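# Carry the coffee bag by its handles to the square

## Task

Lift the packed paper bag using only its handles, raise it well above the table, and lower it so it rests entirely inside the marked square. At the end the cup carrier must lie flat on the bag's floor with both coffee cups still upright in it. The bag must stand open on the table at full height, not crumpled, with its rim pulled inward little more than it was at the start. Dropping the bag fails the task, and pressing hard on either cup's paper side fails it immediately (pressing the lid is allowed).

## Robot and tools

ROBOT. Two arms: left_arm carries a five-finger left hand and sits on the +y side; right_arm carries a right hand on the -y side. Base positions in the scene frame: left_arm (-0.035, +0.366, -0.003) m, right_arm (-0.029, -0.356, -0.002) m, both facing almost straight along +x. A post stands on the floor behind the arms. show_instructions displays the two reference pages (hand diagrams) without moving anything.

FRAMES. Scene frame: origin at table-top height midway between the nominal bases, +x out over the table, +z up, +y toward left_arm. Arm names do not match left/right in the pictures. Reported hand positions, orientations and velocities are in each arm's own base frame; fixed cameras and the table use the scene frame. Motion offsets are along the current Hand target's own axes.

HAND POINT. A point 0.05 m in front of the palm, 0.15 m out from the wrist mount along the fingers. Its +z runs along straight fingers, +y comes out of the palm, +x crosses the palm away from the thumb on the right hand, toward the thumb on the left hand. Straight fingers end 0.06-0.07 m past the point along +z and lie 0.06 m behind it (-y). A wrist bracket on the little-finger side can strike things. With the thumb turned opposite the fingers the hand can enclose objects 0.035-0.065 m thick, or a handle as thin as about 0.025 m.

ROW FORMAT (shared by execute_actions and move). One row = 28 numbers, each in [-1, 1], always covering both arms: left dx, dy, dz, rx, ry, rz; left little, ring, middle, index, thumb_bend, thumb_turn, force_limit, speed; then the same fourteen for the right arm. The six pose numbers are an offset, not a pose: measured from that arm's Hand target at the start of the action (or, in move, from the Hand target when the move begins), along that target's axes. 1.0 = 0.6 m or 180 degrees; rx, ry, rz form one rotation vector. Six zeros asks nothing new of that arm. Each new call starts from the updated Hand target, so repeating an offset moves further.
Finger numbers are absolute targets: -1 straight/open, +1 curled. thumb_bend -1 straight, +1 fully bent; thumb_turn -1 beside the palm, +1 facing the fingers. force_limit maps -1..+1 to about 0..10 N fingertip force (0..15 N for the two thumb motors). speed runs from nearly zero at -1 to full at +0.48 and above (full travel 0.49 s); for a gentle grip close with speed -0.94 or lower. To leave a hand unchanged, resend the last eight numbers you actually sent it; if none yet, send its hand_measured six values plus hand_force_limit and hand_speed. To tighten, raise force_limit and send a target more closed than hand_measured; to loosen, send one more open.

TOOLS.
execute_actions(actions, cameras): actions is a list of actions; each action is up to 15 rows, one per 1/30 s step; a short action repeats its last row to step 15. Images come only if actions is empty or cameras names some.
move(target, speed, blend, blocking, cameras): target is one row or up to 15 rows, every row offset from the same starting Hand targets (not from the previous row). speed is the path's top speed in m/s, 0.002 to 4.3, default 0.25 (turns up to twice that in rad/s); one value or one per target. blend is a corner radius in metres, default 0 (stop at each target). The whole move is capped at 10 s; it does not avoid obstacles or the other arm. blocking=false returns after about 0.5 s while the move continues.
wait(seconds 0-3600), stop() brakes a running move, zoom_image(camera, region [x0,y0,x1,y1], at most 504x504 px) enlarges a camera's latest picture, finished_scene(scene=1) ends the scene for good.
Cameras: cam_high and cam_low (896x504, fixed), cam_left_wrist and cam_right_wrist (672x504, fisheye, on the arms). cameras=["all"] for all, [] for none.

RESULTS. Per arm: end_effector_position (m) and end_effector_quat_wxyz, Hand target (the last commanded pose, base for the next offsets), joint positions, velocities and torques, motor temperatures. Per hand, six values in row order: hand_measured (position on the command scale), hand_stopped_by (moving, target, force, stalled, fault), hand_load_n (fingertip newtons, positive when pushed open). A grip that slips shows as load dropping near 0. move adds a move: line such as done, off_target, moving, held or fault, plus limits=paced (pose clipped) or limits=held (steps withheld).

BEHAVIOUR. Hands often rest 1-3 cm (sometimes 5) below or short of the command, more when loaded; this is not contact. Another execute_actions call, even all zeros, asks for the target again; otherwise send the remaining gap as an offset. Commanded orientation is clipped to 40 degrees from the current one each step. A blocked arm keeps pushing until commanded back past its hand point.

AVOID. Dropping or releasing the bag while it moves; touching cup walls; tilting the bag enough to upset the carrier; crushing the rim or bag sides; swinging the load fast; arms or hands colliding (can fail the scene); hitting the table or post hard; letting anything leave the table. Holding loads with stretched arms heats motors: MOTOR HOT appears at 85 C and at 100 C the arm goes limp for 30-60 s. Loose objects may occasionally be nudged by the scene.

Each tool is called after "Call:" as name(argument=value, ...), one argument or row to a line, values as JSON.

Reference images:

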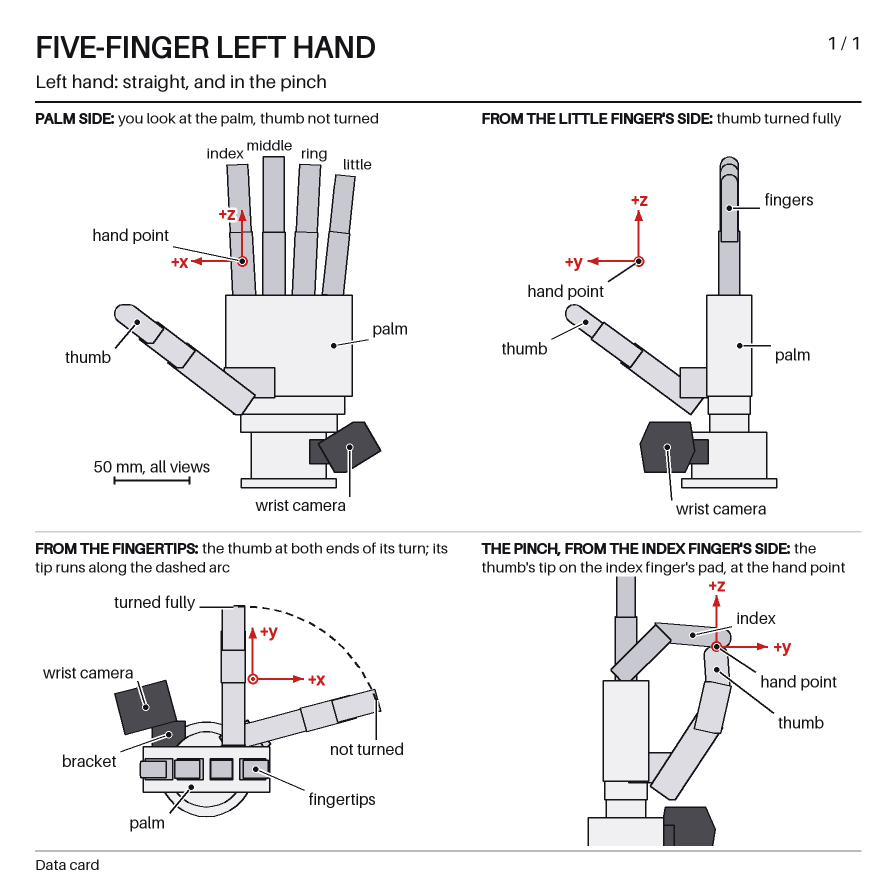

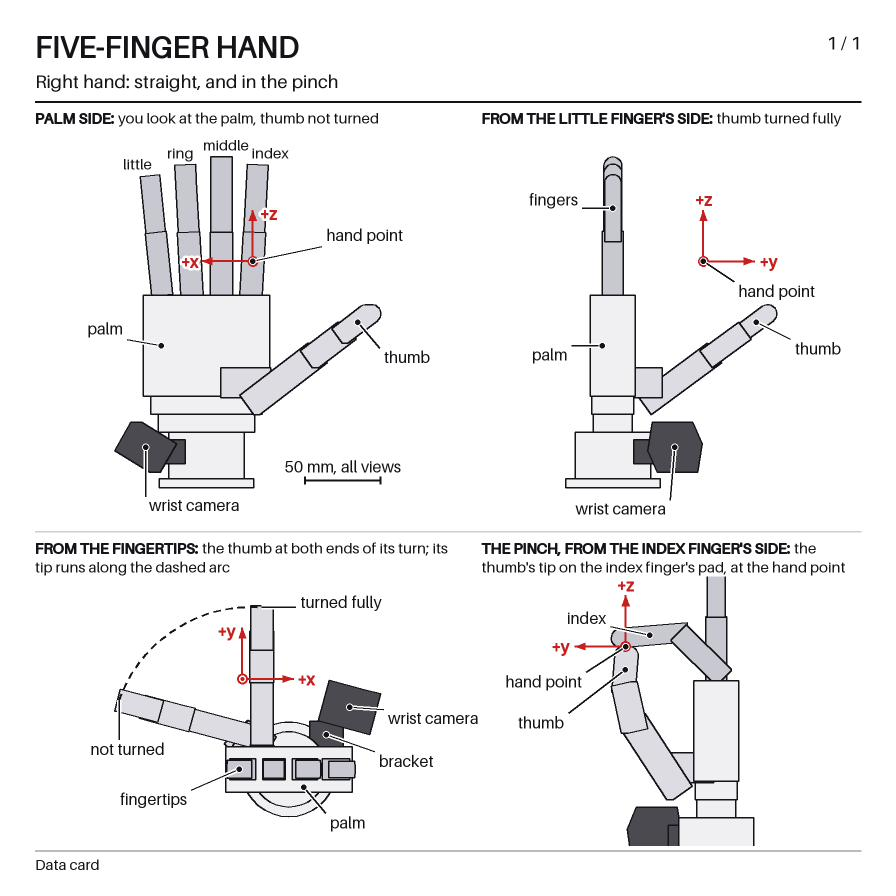

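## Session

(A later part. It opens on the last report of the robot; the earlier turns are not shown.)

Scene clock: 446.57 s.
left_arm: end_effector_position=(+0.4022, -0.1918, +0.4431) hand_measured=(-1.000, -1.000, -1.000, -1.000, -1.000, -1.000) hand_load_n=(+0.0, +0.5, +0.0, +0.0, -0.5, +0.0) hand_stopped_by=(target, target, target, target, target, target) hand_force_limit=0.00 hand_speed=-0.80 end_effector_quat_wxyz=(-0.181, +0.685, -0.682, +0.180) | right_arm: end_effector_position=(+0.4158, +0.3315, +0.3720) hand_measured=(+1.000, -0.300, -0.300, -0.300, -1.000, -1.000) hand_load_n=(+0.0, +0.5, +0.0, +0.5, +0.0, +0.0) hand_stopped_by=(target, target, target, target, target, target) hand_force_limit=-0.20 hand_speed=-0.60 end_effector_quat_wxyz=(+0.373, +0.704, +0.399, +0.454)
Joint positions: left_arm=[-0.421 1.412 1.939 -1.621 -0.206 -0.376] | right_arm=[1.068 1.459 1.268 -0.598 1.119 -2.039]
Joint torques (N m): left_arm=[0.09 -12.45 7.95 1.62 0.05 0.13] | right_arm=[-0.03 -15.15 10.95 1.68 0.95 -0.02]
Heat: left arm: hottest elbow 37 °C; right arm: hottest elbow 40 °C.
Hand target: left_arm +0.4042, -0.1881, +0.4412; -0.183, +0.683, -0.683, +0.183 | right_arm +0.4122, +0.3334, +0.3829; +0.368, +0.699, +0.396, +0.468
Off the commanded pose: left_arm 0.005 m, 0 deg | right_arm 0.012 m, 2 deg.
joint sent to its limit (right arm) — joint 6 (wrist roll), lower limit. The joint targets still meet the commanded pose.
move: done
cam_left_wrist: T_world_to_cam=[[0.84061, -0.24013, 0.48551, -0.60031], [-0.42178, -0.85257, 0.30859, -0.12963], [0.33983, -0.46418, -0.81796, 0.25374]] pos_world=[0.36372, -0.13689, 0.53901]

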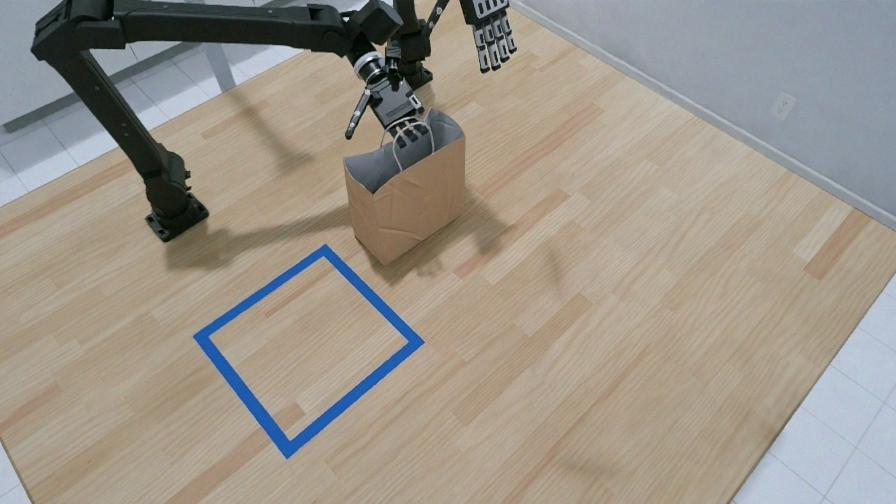

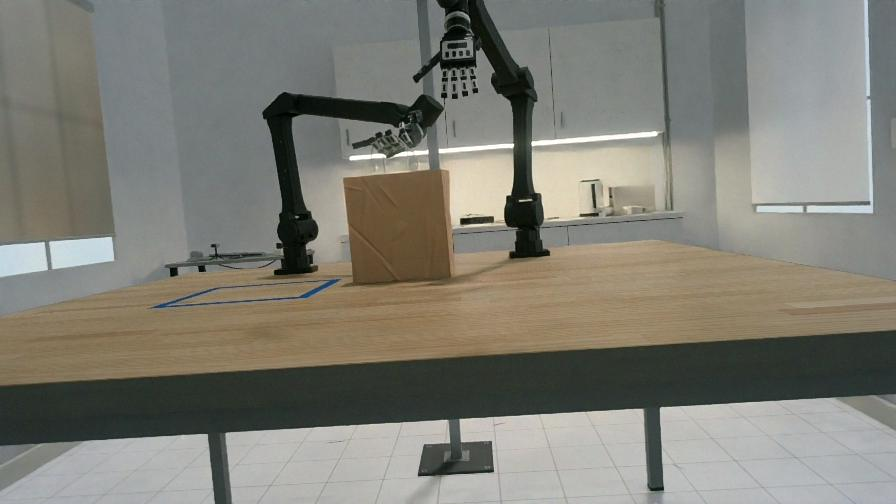

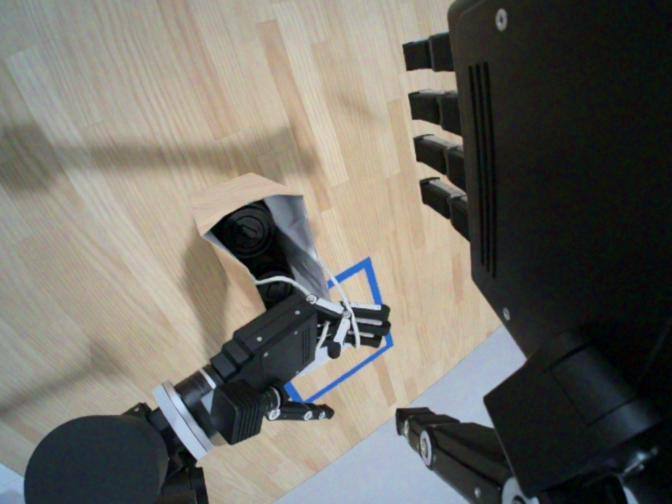

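Call:
move(
  target=[0,0,0,0,0,0,-1,-1,-1,-1,-1,-1,0,-0.8,0,0,0,0,0,0,1,0.25,0.25,0.25,-1,-1,-0.2,-0.6],
  speed=0.04,
  cameras=["cam_high","cam_low","cam_left_wrist"],
)

Call:
zoom_image(
  camera="cam_low",
  region=[355, 115, 435, 185],
)

Call:
zoom_image(
  camera="cam_left_wrist",
  region=[250, 230, 400, 370],
)

Call:
zoom_image(
  camera="cam_high",
  region=[370, 100, 450, 190],
)

Scene clock: 450.03 s.
left_arm: end_effector_position=(+0.4022, -0.1918, +0.4431) hand_measured=(-1.000, -1.000, -1.000, -1.000, -1.000, -1.000) hand_load_n=(+0.0, +0.0, +0.0, +0.0, +0.0, +0.0) hand_stopped_by=(target, target, target, target, target, target) hand_force_limit=0.00 hand_speed=-0.80 end_effector_quat_wxyz=(-0.181, +0.685, -0.682, +0.180) | right_arm: end_effector_position=(+0.4156, +0.3315, +0.3705) hand_measured=(+1.000, +0.250, +0.250, +0.250, -1.000, -1.000) hand_load_n=(+0.0, +0.5, +0.0, +0.5, +0.0, +0.0) hand_stopped_by=(target, target, target, target, target, target) hand_force_limit=-0.20 hand_speed=-0.60 end_effector_quat_wxyz=(+0.373, +0.704, +0.400, +0.453)
Joint positions: left_arm=[-0.421 1.412 1.939 -1.621 -0.206 -0.376] | right_arm=[1.069 1.459 1.265 -0.598 1.117 -2.039]
Joint torques (N m): left_arm=[0.21 -12.34 7.99 1.58 0.05 0.13] | right_arm=[-0.03 -15.15 11.26 1.68 1.01 -0.02]
Heat: left arm: hottest elbow 37 °C; right arm: hottest elbow 40 °C.
Hand target: left_arm +0.4042, -0.1881, +0.4412; -0.183, +0.683, -0.683, +0.183 | right_arm +0.4121, +0.3335, +0.3828; +0.368, +0.699, +0.396, +0.468
Off the commanded pose: left_arm 0.005 m, 0 deg | right_arm 0.013 m, 2 deg.
joint sent to its limit (right arm) — joint 6 (wrist roll), lower limit. The joint targets still meet the commanded pose.
move: done
cam_left_wrist: T_world_to_cam=[[0.84061, -0.24013, 0.48551, -0.60031], [-0.42178, -0.85257, 0.30859, -0.12963], [0.33983, -0.46418, -0.81796, 0.25374]] pos_world=[0.36372, -0.13689, 0.53901]

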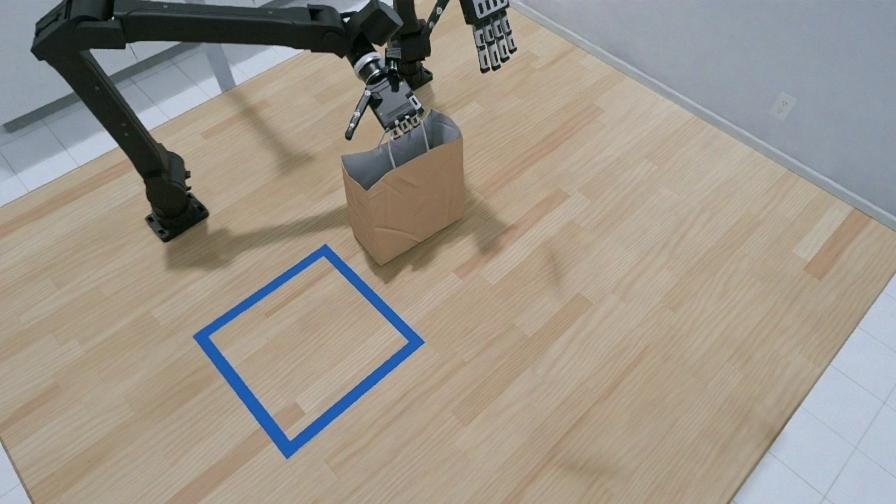

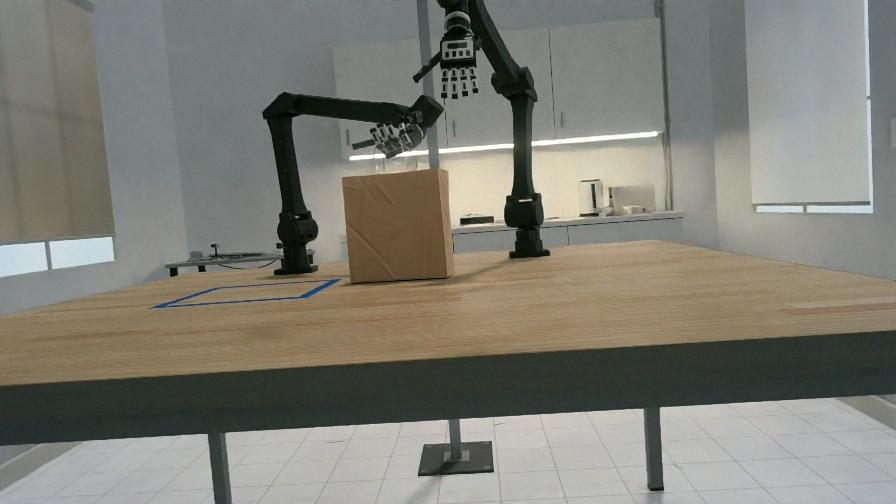

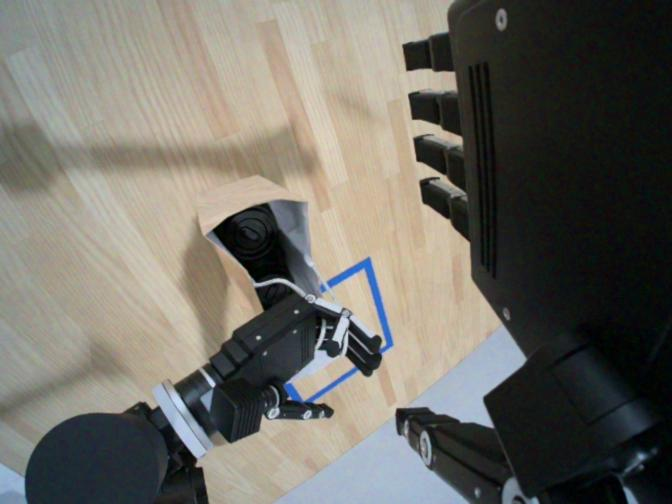

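Scaled by 6.300 from the camera's image (finer frame: 1280x720).

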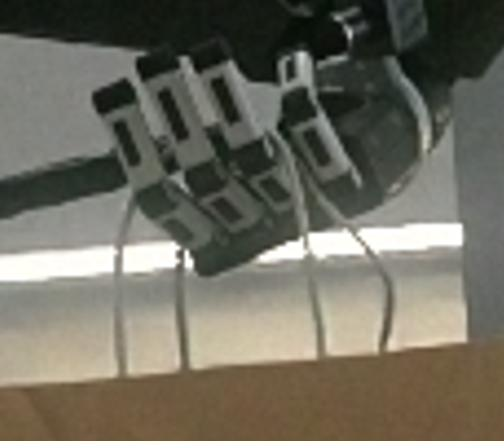

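Scaled by 3.360 from the camera's image (finer frame: 960x720).

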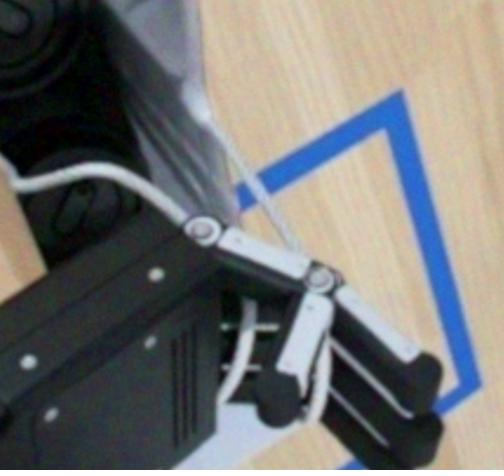

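Scaled by 5.600 from the camera's image (finer frame: 1280x720).

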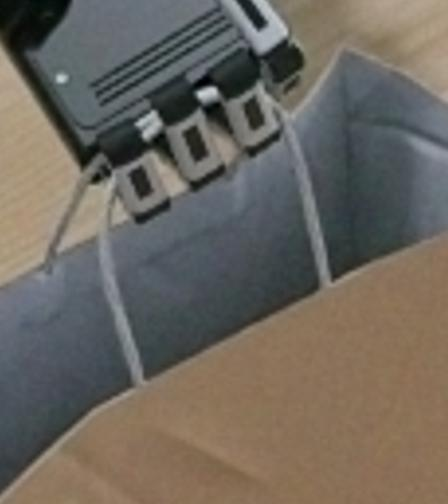

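Call:
execute_actions(
  actions=[],
  cameras=["all"],
)

Scene clock: 456.23 s.
left_arm: end_effector_position=(+0.4022, -0.1918, +0.4431) hand_measured=(-1.000, -1.000, -1.000, -1.000, -1.000, -1.000) hand_load_n=(+0.0, +0.0, +0.0, +0.0, +0.0, +0.0) hand_stopped_by=(target, target, target, target, target, target) hand_force_limit=0.00 hand_speed=-0.80 end_effector_quat_wxyz=(-0.181, +0.685, -0.682, +0.180) | right_arm: end_effector_position=(+0.4156, +0.3315, +0.3705) hand_measured=(+1.000, +0.250, +0.250, +0.250, -1.000, -1.000) hand_load_n=(+0.0, +0.5, +0.0, +0.5, +0.0, +0.0) hand_stopped_by=(target, target, target, target, target, target) hand_force_limit=-0.20 hand_speed=-0.60 end_effector_quat_wxyz=(+0.373, +0.704, +0.400, +0.453)
Joint positions: left_arm=[-0.421 1.412 1.939 -1.621 -0.206 -0.376] | right_arm=[1.069 1.459 1.265 -0.598 1.117 -2.039]
Joint velocities: within noise
Joint torques (N m): left_arm=[0.26 -12.4 8.01 1.65 0.05 0.13] | right_arm=[-0.03 -15.21 11.25 1.68 1 -0.02]
Motor temperatures (°C): left_arm=[30 32 37 31 28 27] | right_arm=[29 34 40 28 32 28]
Heat: left arm: hottest elbow 37 °C; right arm: hottest elbow 40 °C.
Hand target: left_arm +0.4042, -0.1881, +0.4412; -0.183, +0.683, -0.683, +0.183 | right_arm +0.4121, +0.3335, +0.3828; +0.368, +0.699, +0.396, +0.468
Off the commanded pose: left_arm 0.005 m, 0 deg | right_arm 0.013 m, 2 deg.
camera_calibration:
cam_left_wrist: T_world_to_cam=[[0.84061, -0.24013, 0.48551, -0.60031], [-0.42178, -0.85257, 0.30859, -0.12963], [0.33983, -0.46418, -0.81796, 0.25374]] pos_world=[0.36372, -0.13689, 0.53901]
cam_right_wrist: T_world_to_cam=[[0.30455, -0.17304, 0.93664, -0.41395], [-0.64584, -0.7603, 0.06954, 0.49672], [0.7001, -0.6261, -0.34331, 0.15891]] pos_world=[0.33562, 0.40552, 0.40774]

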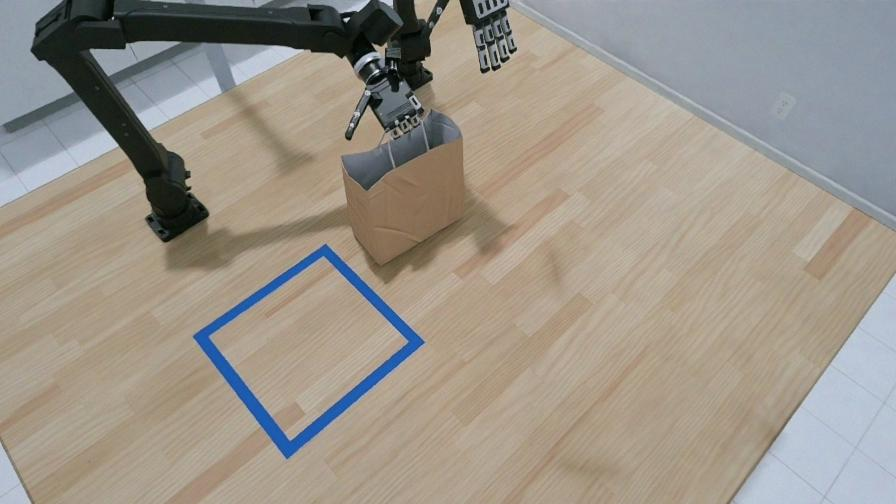

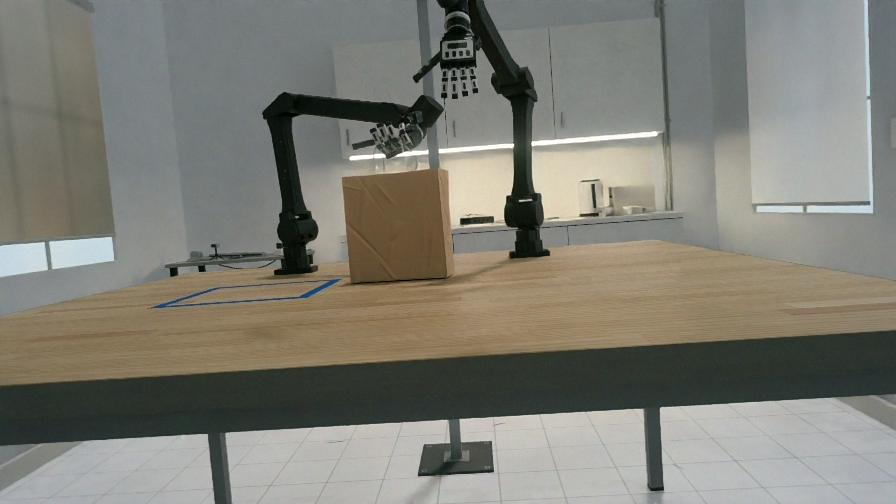

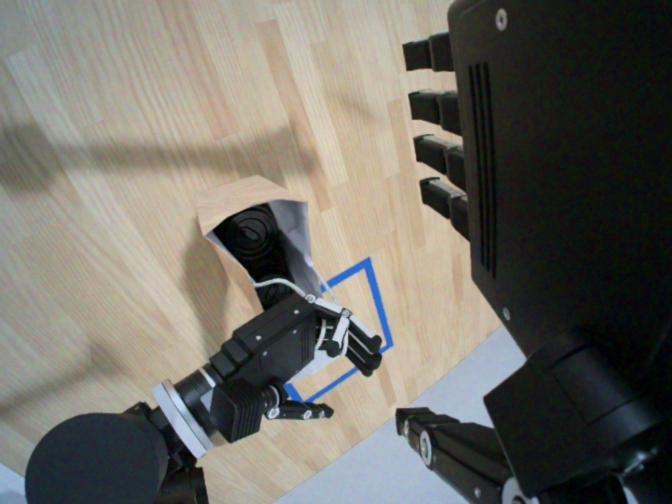

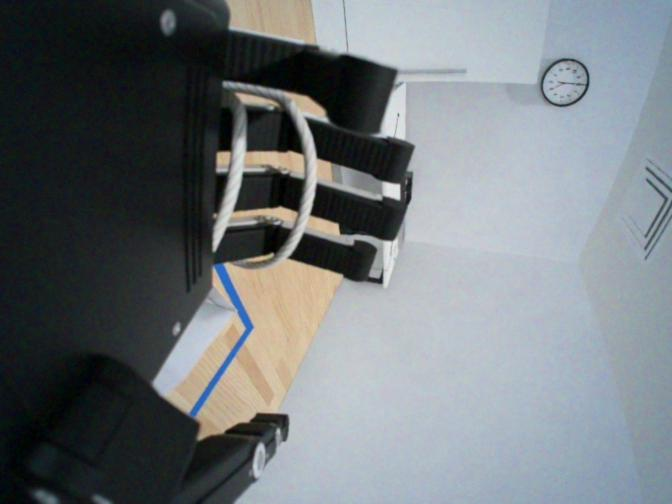

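Call:
execute_actions(
  actions=[
    [[0,0,0,0,0,0,-1,-1,-1,-1,-1,-1,0,-0.8,0,0,0,0,0,0,1,0.45,0.45,0.45,-1,-1,-0.2,-0.7]],
  ],
  cameras=["cam_right_wrist","cam_left_wrist"],
)

Scene clock: 460.17 s.
left_arm: end_effector_position=(+0.4022, -0.1918, +0.4431) hand_measured=(-1.000, -1.000, -1.000, -1.000, -1.000, -1.000) hand_load_n=(+0.0, +0.0, +0.0, +0.0, +0.0, -0.5) hand_stopped_by=(target, target, target, target, target, target) hand_force_limit=0.00 hand_speed=-0.80 end_effector_quat_wxyz=(-0.181, +0.685, -0.682, +0.180) | right_arm: end_effector_position=(+0.4156, +0.3315, +0.3705) hand_measured=(+1.000, +0.450, +0.450, +0.450, -1.000, -1.000) hand_load_n=(+0.0, +0.5, +0.0, +1.0, +0.0, +0.0) hand_stopped_by=(target, target, target, target, target, target) hand_force_limit=-0.20 hand_speed=-0.70 end_effector_quat_wxyz=(+0.373, +0.704, +0.400, +0.453)
Joint positions: left_arm=[-0.421 1.412 1.939 -1.621 -0.206 -0.376] | right_arm=[1.069 1.459 1.265 -0.598 1.117 -2.039]
Joint torques (N m): left_arm=[0.15 -12.28 7.97 1.61 0.05 0.14] | right_arm=[-0.03 -15.15 11.25 1.69 1.01 -0.02]
Heat: left arm: hottest elbow 37 °C; right arm: hottest elbow 40 °C.
Hand target: left_arm +0.4042, -0.1881, +0.4412; -0.183, +0.683, -0.683, +0.183 | right_arm +0.4121, +0.3335, +0.3828; +0.368, +0.699, +0.396, +0.468
Off the commanded pose: left_arm 0.005 m, 0 deg | right_arm 0.013 m, 2 deg.
joint sent to its limit (right arm) — joint 6 (wrist roll), lower limit. The joint targets still meet the commanded pose.
Step readings (end_effector_position of left_arm | right_arm):
0: (+0.4022, -0.1918, +0.4431) | (+0.4156, +0.3315, +0.3705)
1: (+0.4022, -0.1918, +0.4431) | (+0.4156, +0.3315, +0.3705)
2: (+0.4022, -0.1918, +0.4431) | (+0.4156, +0.3315, +0.3705)
4: (+0.4022, -0.1918, +0.4431) | (+0.4156, +0.3315, +0.3705)
8: (+0.4022, -0.1918, +0.4431) | (+0.4156, +0.3315, +0.3705)
15: (+0.4022, -0.1918, +0.4431) | (+0.4156, +0.3315, +0.3705)
cam_left_wrist: T_world_to_cam=[[0.84061, -0.24013, 0.48551, -0.60031], [-0.42178, -0.85257, 0.30859, -0.12963], [0.33983, -0.46418, -0.81796, 0.25374]] pos_world=[0.36372, -0.13689, 0.53901]
cam_right_wrist: T_world_to_cam=[[0.30455, -0.17304, 0.93664, -0.41395], [-0.64584, -0.7603, 0.06954, 0.49672], [0.7001, -0.6261, -0.34331, 0.15891]] pos_world=[0.33562, 0.40552, 0.40774]
Images, in order (width x height): cam_left_wrist 672x504, cam_right_wrist 672x504.

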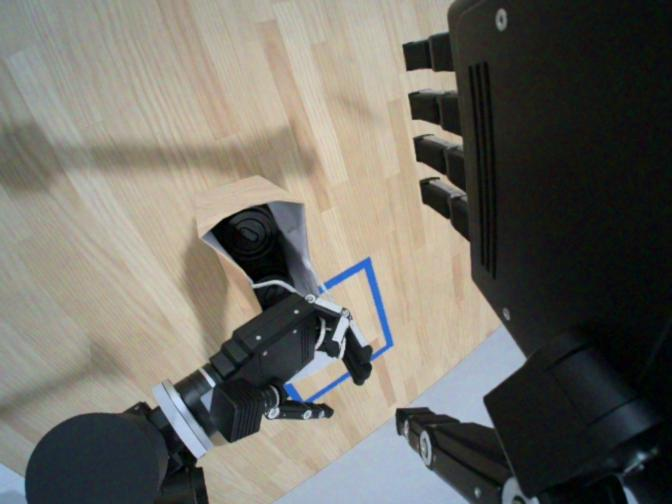

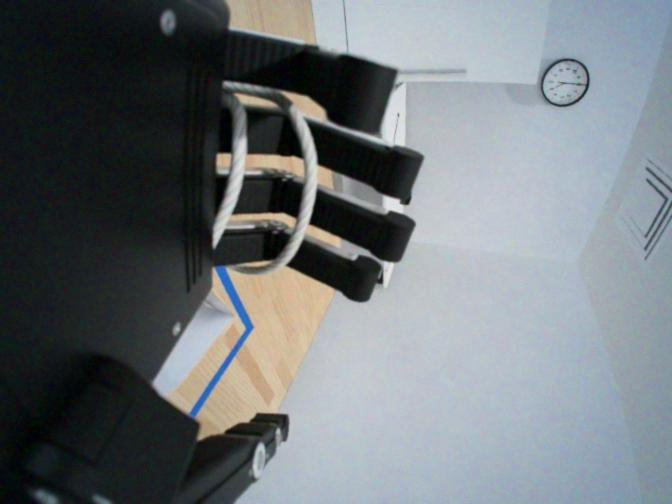

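Call:
move(
  target=[0,0,0,0,0,0,-1,-1,-1,-1,-1,-1,0,-0.8,0.0131,0.0401,-0.0335,0,0,0,1,0.45,0.45,0.45,-1,-1,-0.2,-0.7],
  speed=0.04,
  cameras=["all"],
)

Scene clock: 469.00 s.
left_arm: end_effector_position=(+0.4022, -0.1918, +0.4431) hand_measured=(-1.000, -1.000, -1.000, -1.000, -1.000, -1.000) hand_load_n=(+0.0, +0.0, +0.0, +0.0, -0.5, +0.0) hand_stopped_by=(target, target, target, target, target, target) hand_force_limit=0.00 hand_speed=-0.80 end_effector_quat_wxyz=(-0.181, +0.685, -0.682, +0.180) | right_arm: end_effector_position=(+0.4037, +0.3308, +0.3747) hand_measured=(+1.000, +0.450, +0.450, +0.450, -1.000, -1.000) hand_load_n=(+0.0, +0.0, +0.0, +1.0, +0.0, +0.0) hand_stopped_by=(target, target, target, target, target, target) hand_force_limit=-0.20 hand_speed=-0.70 end_effector_quat_wxyz=(+0.383, +0.696, +0.419, +0.439)
Joint positions: left_arm=[-0.421 1.412 1.939 -1.621 -0.206 -0.376] | right_arm=[1.09 1.442 1.265 -0.669 1.127 -2.035]
Joint torques (N m): left_arm=[0.15 -12.28 7.99 1.58 0.06 0.13] | right_arm=[0.03 -15.97 15.15 1.11 1.28 0.1]
Heat: left arm: hottest elbow 37 °C; right arm: hottest elbow 40 °C.
Hand target: left_arm +0.4042, -0.1881, +0.4412; -0.183, +0.683, -0.683, +0.183 | right_arm +0.4001, +0.3335, +0.4129; +0.368, +0.699, +0.396, +0.468
Off the commanded pose: left_arm 0.005 m, 0 deg | right_arm 0.038 m, 5 deg.
move: off_target (right_arm)
cam_left_wrist: T_world_to_cam=[[0.84061, -0.24013, 0.48551, -0.60031], [-0.42178, -0.85257, 0.30859, -0.12963], [0.33983, -0.46418, -0.81796, 0.25374]] pos_world=[0.36372, -0.13689, 0.53901]
cam_right_wrist: T_world_to_cam=[[0.32407, -0.12383, 0.93789, -0.439], [-0.63385, -0.76439, 0.11809, 0.46649], [0.70229, -0.63275, -0.32621, 0.16319]] pos_world=[0.32335, 0.40547, 0.40988]

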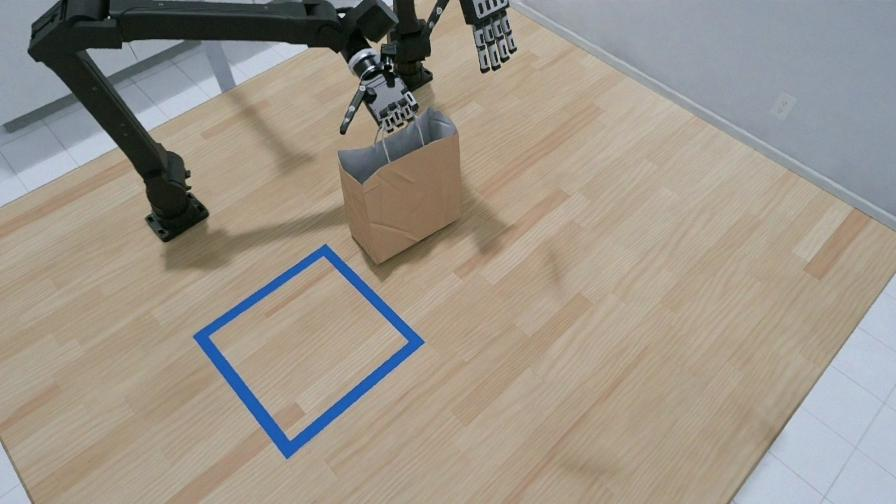

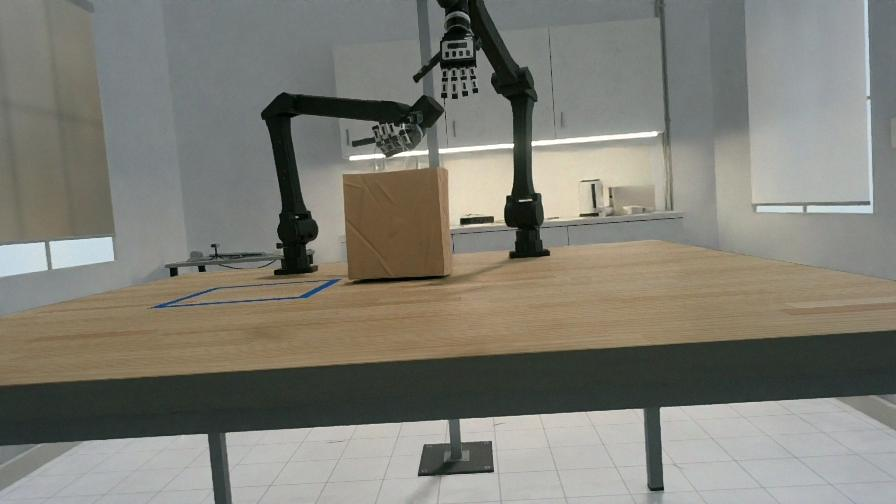

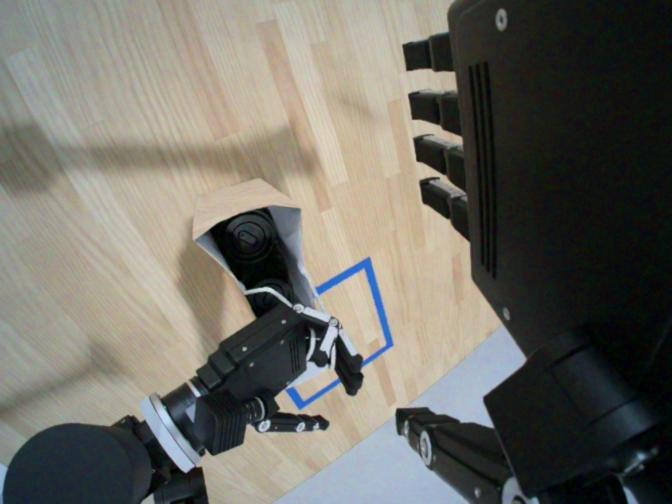

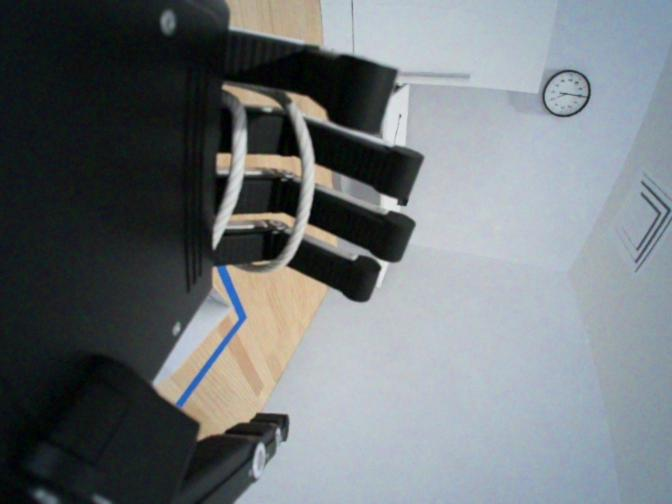

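Call:
move(
  target=[0,0,0,0,0,0,-1,-1,-1,-1,-1,-1,0,-0.8,0.0182,0.0442,-0.0146,0,0,0,1,0.45,0.45,0.45,-1,-1,-0.2,-0.7],
  speed=0.04,
  cameras=["cam_low","cam_high","cam_left_wrist"],
)

Scene clock: 472.30 s.
left_arm: end_effector_position=(+0.4022, -0.1918, +0.4431) hand_measured=(-1.000, -1.000, -1.000, -1.000, -1.000, -1.000) hand_load_n=(+0.0, +0.0, +0.0, +0.0, -0.5, +0.0) hand_stopped_by=(target, target, target, target, target, target) hand_force_limit=0.00 hand_speed=-0.80 end_effector_quat_wxyz=(-0.181, +0.685, -0.682, +0.180) | right_arm: end_effector_position=(+0.4031, +0.3295, +0.3996) hand_measured=(+1.000, +0.450, +0.450, +0.450, -1.000, -1.000) hand_load_n=(+0.0, +0.5, +0.0, +1.0, +0.0, +0.0) hand_stopped_by=(target, target, target, target, target, target) hand_force_limit=-0.20 hand_speed=-0.70 end_effector_quat_wxyz=(+0.386, +0.696, +0.422, +0.435)
Joint positions: left_arm=[-0.421 1.412 1.939 -1.621 -0.206 -0.376] | right_arm=[1.09 1.432 1.321 -0.748 1.128 -2.034]
Joint torques (N m): left_arm=[0.21 -12.34 8.01 1.57 0.05 0.14] | right_arm=[-0.5 -15.62 16.57 1.13 1.28 0.11]
Heat: left arm: hottest elbow 37 °C; right arm: hottest elbow 41 °C.
Hand target: left_arm +0.4042, -0.1881, +0.4412; -0.183, +0.683, -0.683, +0.183 | right_arm +0.4001, +0.3334, +0.4430; +0.368, +0.699, +0.396, +0.468
Off the commanded pose: left_arm 0.005 m, 0 deg | right_arm 0.044 m, 5 deg.
move: off_target (right_arm)
cam_left_wrist: T_world_to_cam=[[0.84061, -0.24013, 0.48551, -0.60031], [-0.42178, -0.85257, 0.30859, -0.12963], [0.33983, -0.46418, -0.81796, 0.25374]] pos_world=[0.36372, -0.13689, 0.53901]
Images, in order (width x height): cam_high 896x504, cam_low 896x504, cam_left_wrist 672x504.

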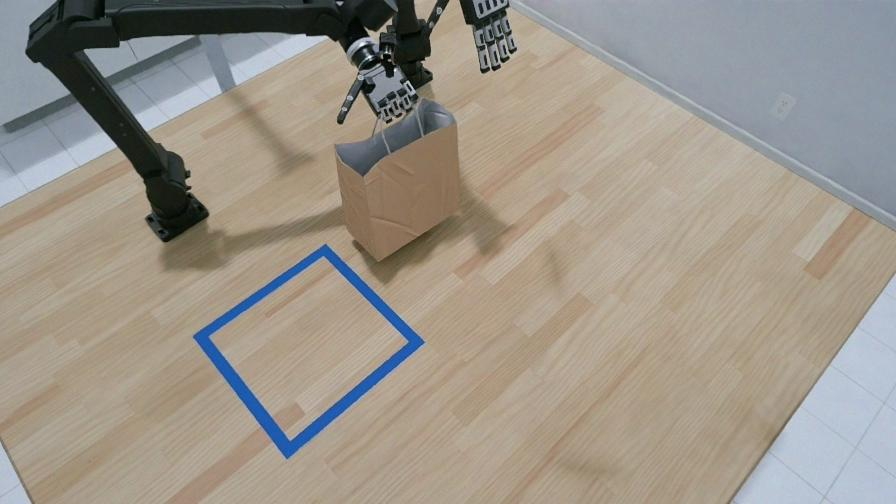

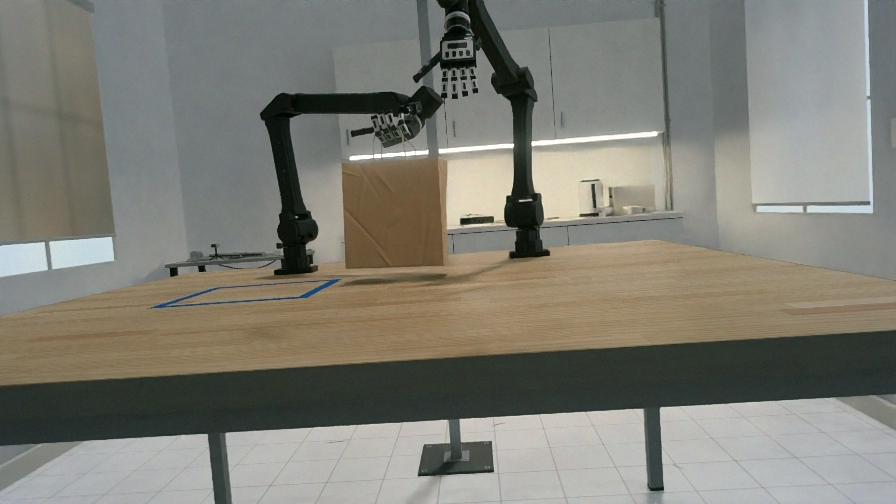

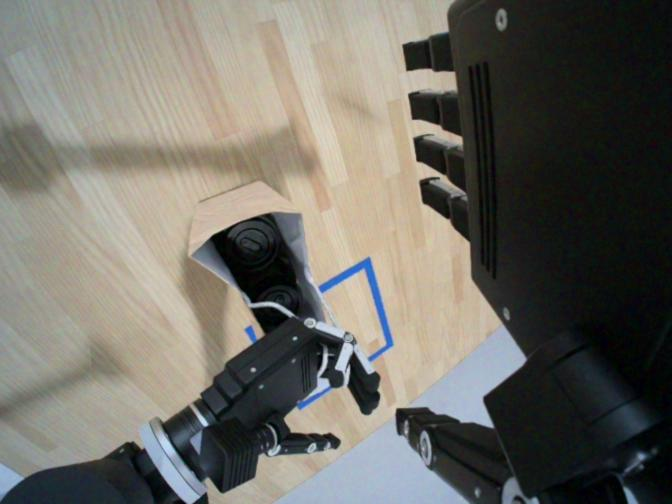

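Call:
move(
  target=[-0.2,0,0,0,0,0,-1,-1,-1,-1,-1,-1,0,-0.8,0.0454,0.1106,-0.0365,0,0,0,1,0.45,0.45,0.45,-1,-1,-0.2,-0.7],
  speed=0.05,
  cameras=["all"],
)

Scene clock: 478.33 s.
left_arm: end_effector_position=(+0.4029, -0.0730, +0.4435) hand_measured=(-1.000, -1.000, -1.000, -1.000, -1.000, -1.000) hand_load_n=(+0.0, +0.0, +0.0, +0.0, +0.0, +0.0) hand_stopped_by=(target, target, target, target, target, target) hand_force_limit=0.00 hand_speed=-0.80 end_effector_quat_wxyz=(-0.179, +0.685, -0.683, +0.181) | right_arm: end_effector_position=(+0.4035, +0.3308, +0.4812) hand_measured=(+1.000, +0.450, +0.450, +0.450, -1.000, -1.000) hand_load_n=(+0.0, +0.5, +0.5, +1.0, +0.0, +0.0) hand_stopped_by=(target, target, target, target, target, target) hand_force_limit=-0.20 hand_speed=-0.70 end_effector_quat_wxyz=(+0.383, +0.697, +0.418, +0.440)
Joint positions: left_arm=[-0.114 1.325 1.852 -1.585 -0.055 -0.103] | right_arm=[1.09 1.432 1.533 -0.945 1.128 -2.033]
Joint torques (N m): left_arm=[0.38 -10.93 8.05 1.73 0.15 0.13] | right_arm=[0.03 -14.51 16.8 1.07 1.27 0.1]
Heat: left arm: hottest elbow 37 °C; right arm: hottest elbow 41 °C.
Hand target: left_arm +0.4043, -0.0682, +0.4412; -0.183, +0.683, -0.683, +0.183 | right_arm +0.4001, +0.3335, +0.5178; +0.368, +0.699, +0.396, +0.468
Off the commanded pose: left_arm 0.006 m, 1 deg | right_arm 0.037 m, 4 deg.
move: off_target (right_arm)
cam_left_wrist: T_world_to_cam=[[0.84081, -0.24029, 0.48507, -0.57243], [-0.42298, -0.85084, 0.31171, -0.02893], [0.33782, -0.46727, -0.81703, 0.30919]] pos_world=[0.36462, -0.01769, 0.53931]
cam_right_wrist: T_world_to_cam=[[0.32186, -0.12732, 0.93819, -0.53697], [-0.6348, -0.76421, 0.11407, 0.45614], [0.70245, -0.63228, -0.32679, 0.19808]] pos_world=[0.32325, 0.40547, 0.51647]

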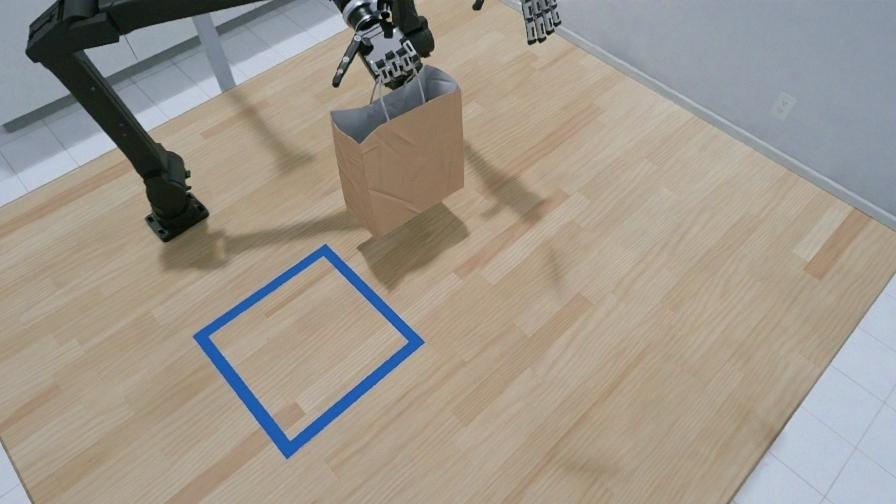

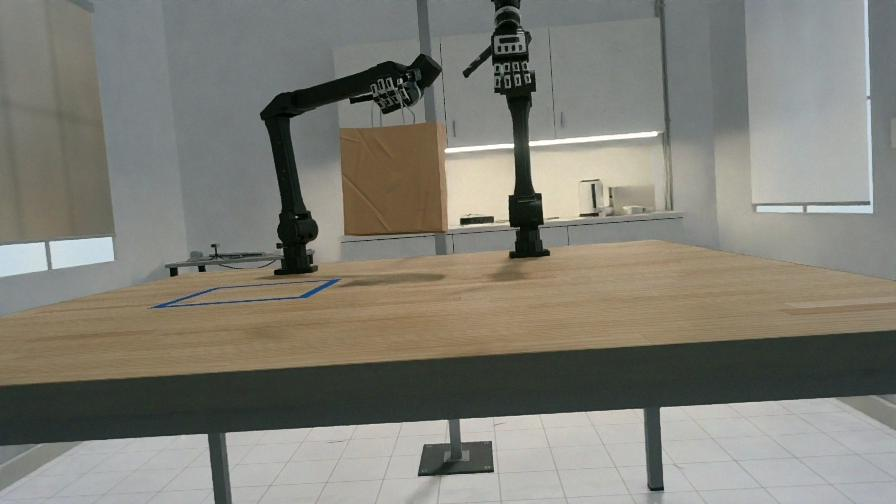

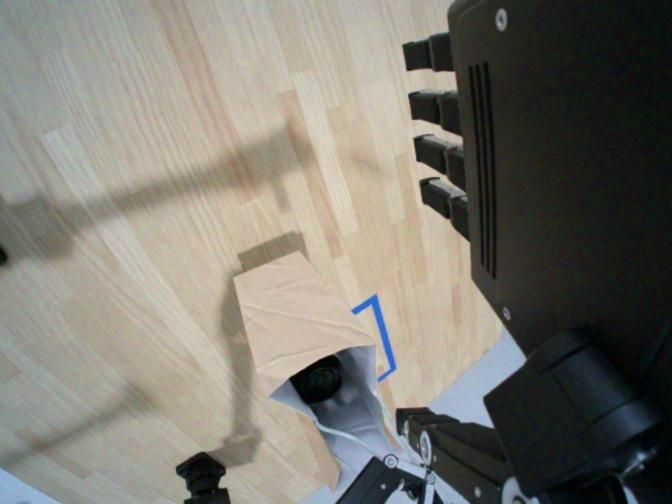

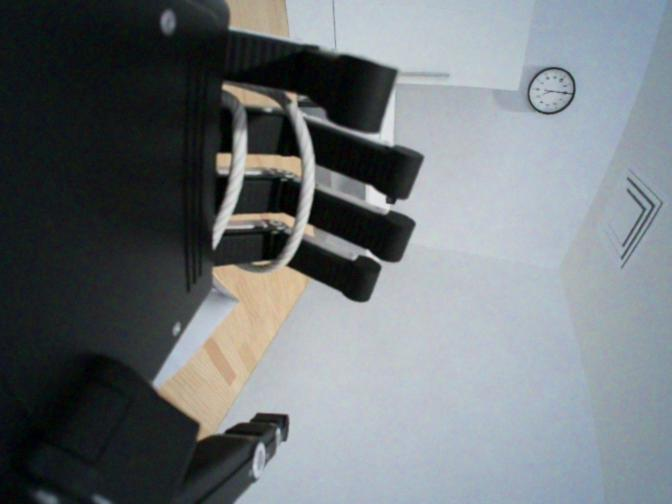

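Call:
move(
  target=[
    [0,0,0,0,0,0,-1,-1,-1,-1,-1,-1,0,-0.8,-0.103,0.0687,0.08,-0.01835,-0.04472,0.01476,1,0.45,0.45,0.45,-1,-1,-0.2,-0.7],
    [0,0,0,0,0,0,-1,-1,-1,-1,-1,-1,0,-0.8,-0.2176,0.1346,0.1373,-0.0367,-0.0894,0.0295,1,0.45,0.45,0.45,-1,-1,-0.2,-0.7],
    [0,0,0,0,0,0,-1,-1,-1,-1,-1,-1,0,-0.8,-0.3395,0.1958,0.1711,-0.0551,-0.1342,0.0443,1,0.45,0.45,0.45,-1,-1,-0.2,-0.7],
    [0,0,0,0,0,0,-1,-1,-1,-1,-1,-1,0,-0.8,-0.4644,0.2505,0.1816,-0.0734,-0.1789,0.059,1,0.45,0.45,0.45,-1,-1,-0.2,-0.7],
  ],
  speed=0.08,
  blend=0.03,
  cameras=["all"],
)

Scene clock: 493.17 s.
left_arm: end_effector_position=(+0.4029, -0.0730, +0.4435) hand_measured=(-1.000, -1.000, -1.000, -1.000, -1.000, -1.000) hand_load_n=(+0.0, +0.0, +0.0, +0.0, +0.0, -0.5) hand_stopped_by=(target, target, target, target, target, target) hand_force_limit=0.00 hand_speed=-0.80 end_effector_quat_wxyz=(-0.179, +0.685, -0.683, +0.181) | right_arm: end_effector_position=(+0.4750, +0.0144, +0.5001) hand_measured=(+1.000, +0.450, +0.450, +0.450, -1.000, -1.000) hand_load_n=(+0.0, +0.5, +0.0, +1.0, +0.0, +0.0) hand_stopped_by=(target, target, target, target, target, target) hand_force_limit=-0.20 hand_speed=-0.70 end_effector_quat_wxyz=(+0.496, +0.790, +0.175, +0.316)
Joint positions: left_arm=[-0.114 1.325 1.852 -1.585 -0.055 -0.103] | right_arm=[0.476 1.303 1.451 -0.966 1.134 -2.025]
Joint torques (N m): left_arm=[0.32 -10.87 8.05 1.72 0.16 0.13] | right_arm=[-1.2 -13.8 11.75 1.29 1.09 0.05]
Heat: left arm: hottest elbow 36 °C; right arm: hottest elbow 43 °C.
Hand target: left_arm +0.4043, -0.0682, +0.4412; -0.183, +0.683, -0.683, +0.183 | right_arm +0.4655, +0.0052, +0.5182; +0.496, +0.788, +0.158, +0.330
Off the commanded pose: left_arm 0.006 m, 1 deg | right_arm 0.023 m, 3 deg.
move: off_target (right_arm)
cam_left_wrist: T_world_to_cam=[[0.84075, -0.24067, 0.485, -0.57238], [-0.42328, -0.85073, 0.3116, -0.02876], [0.33761, -0.46726, -0.81712, 0.30931]] pos_world=[0.36462, -0.01769, 0.53931]
cam_right_wrist: T_world_to_cam=[[0.15772, -0.30401, 0.93952, -0.53809], [-0.96394, -0.25393, 0.07965, 0.42376], [0.21436, -0.9182, -0.33309, 0.19317]] pos_world=[0.45194, 0.12139, 0.53614]

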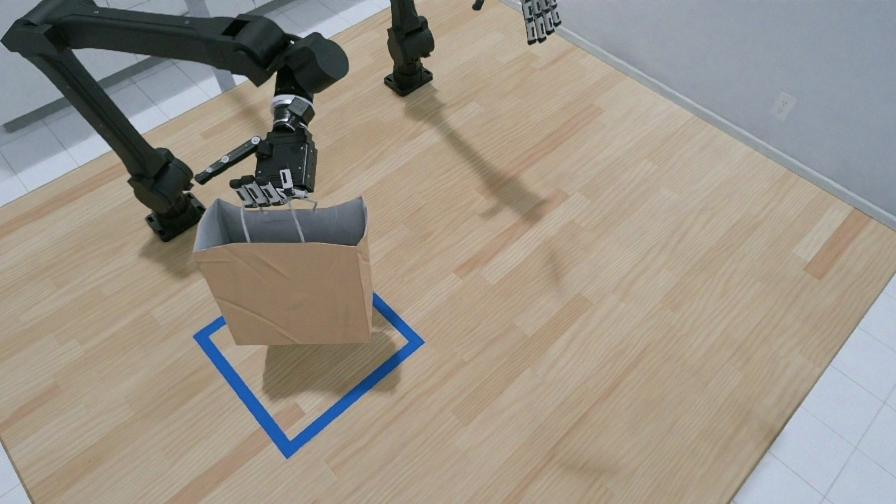

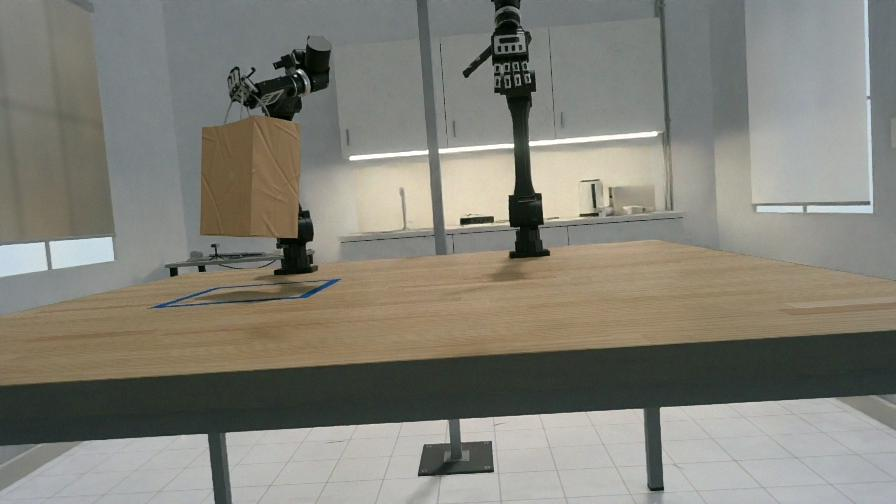

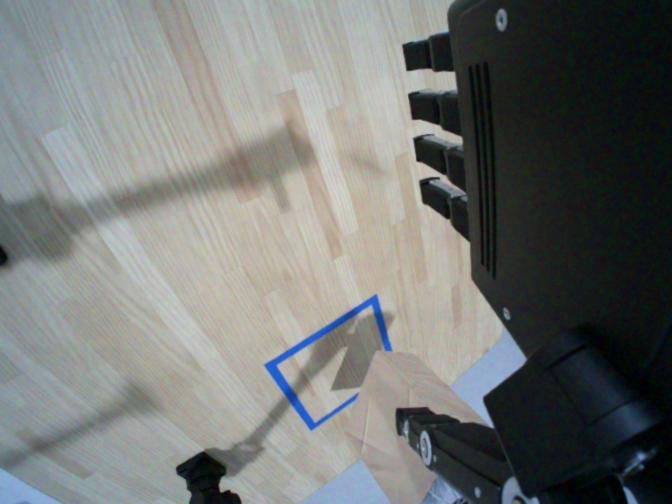

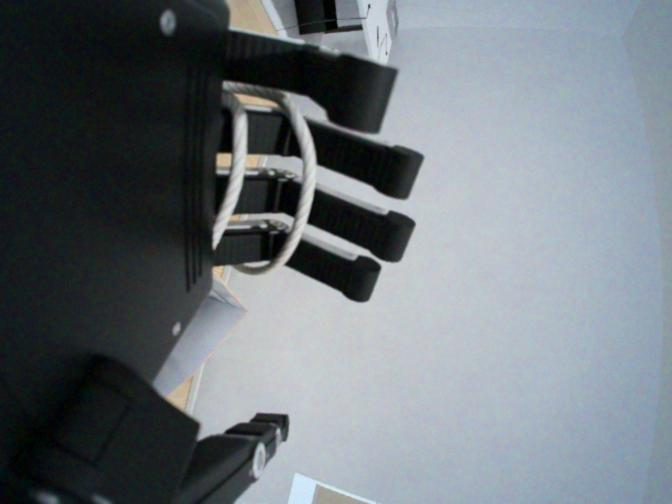

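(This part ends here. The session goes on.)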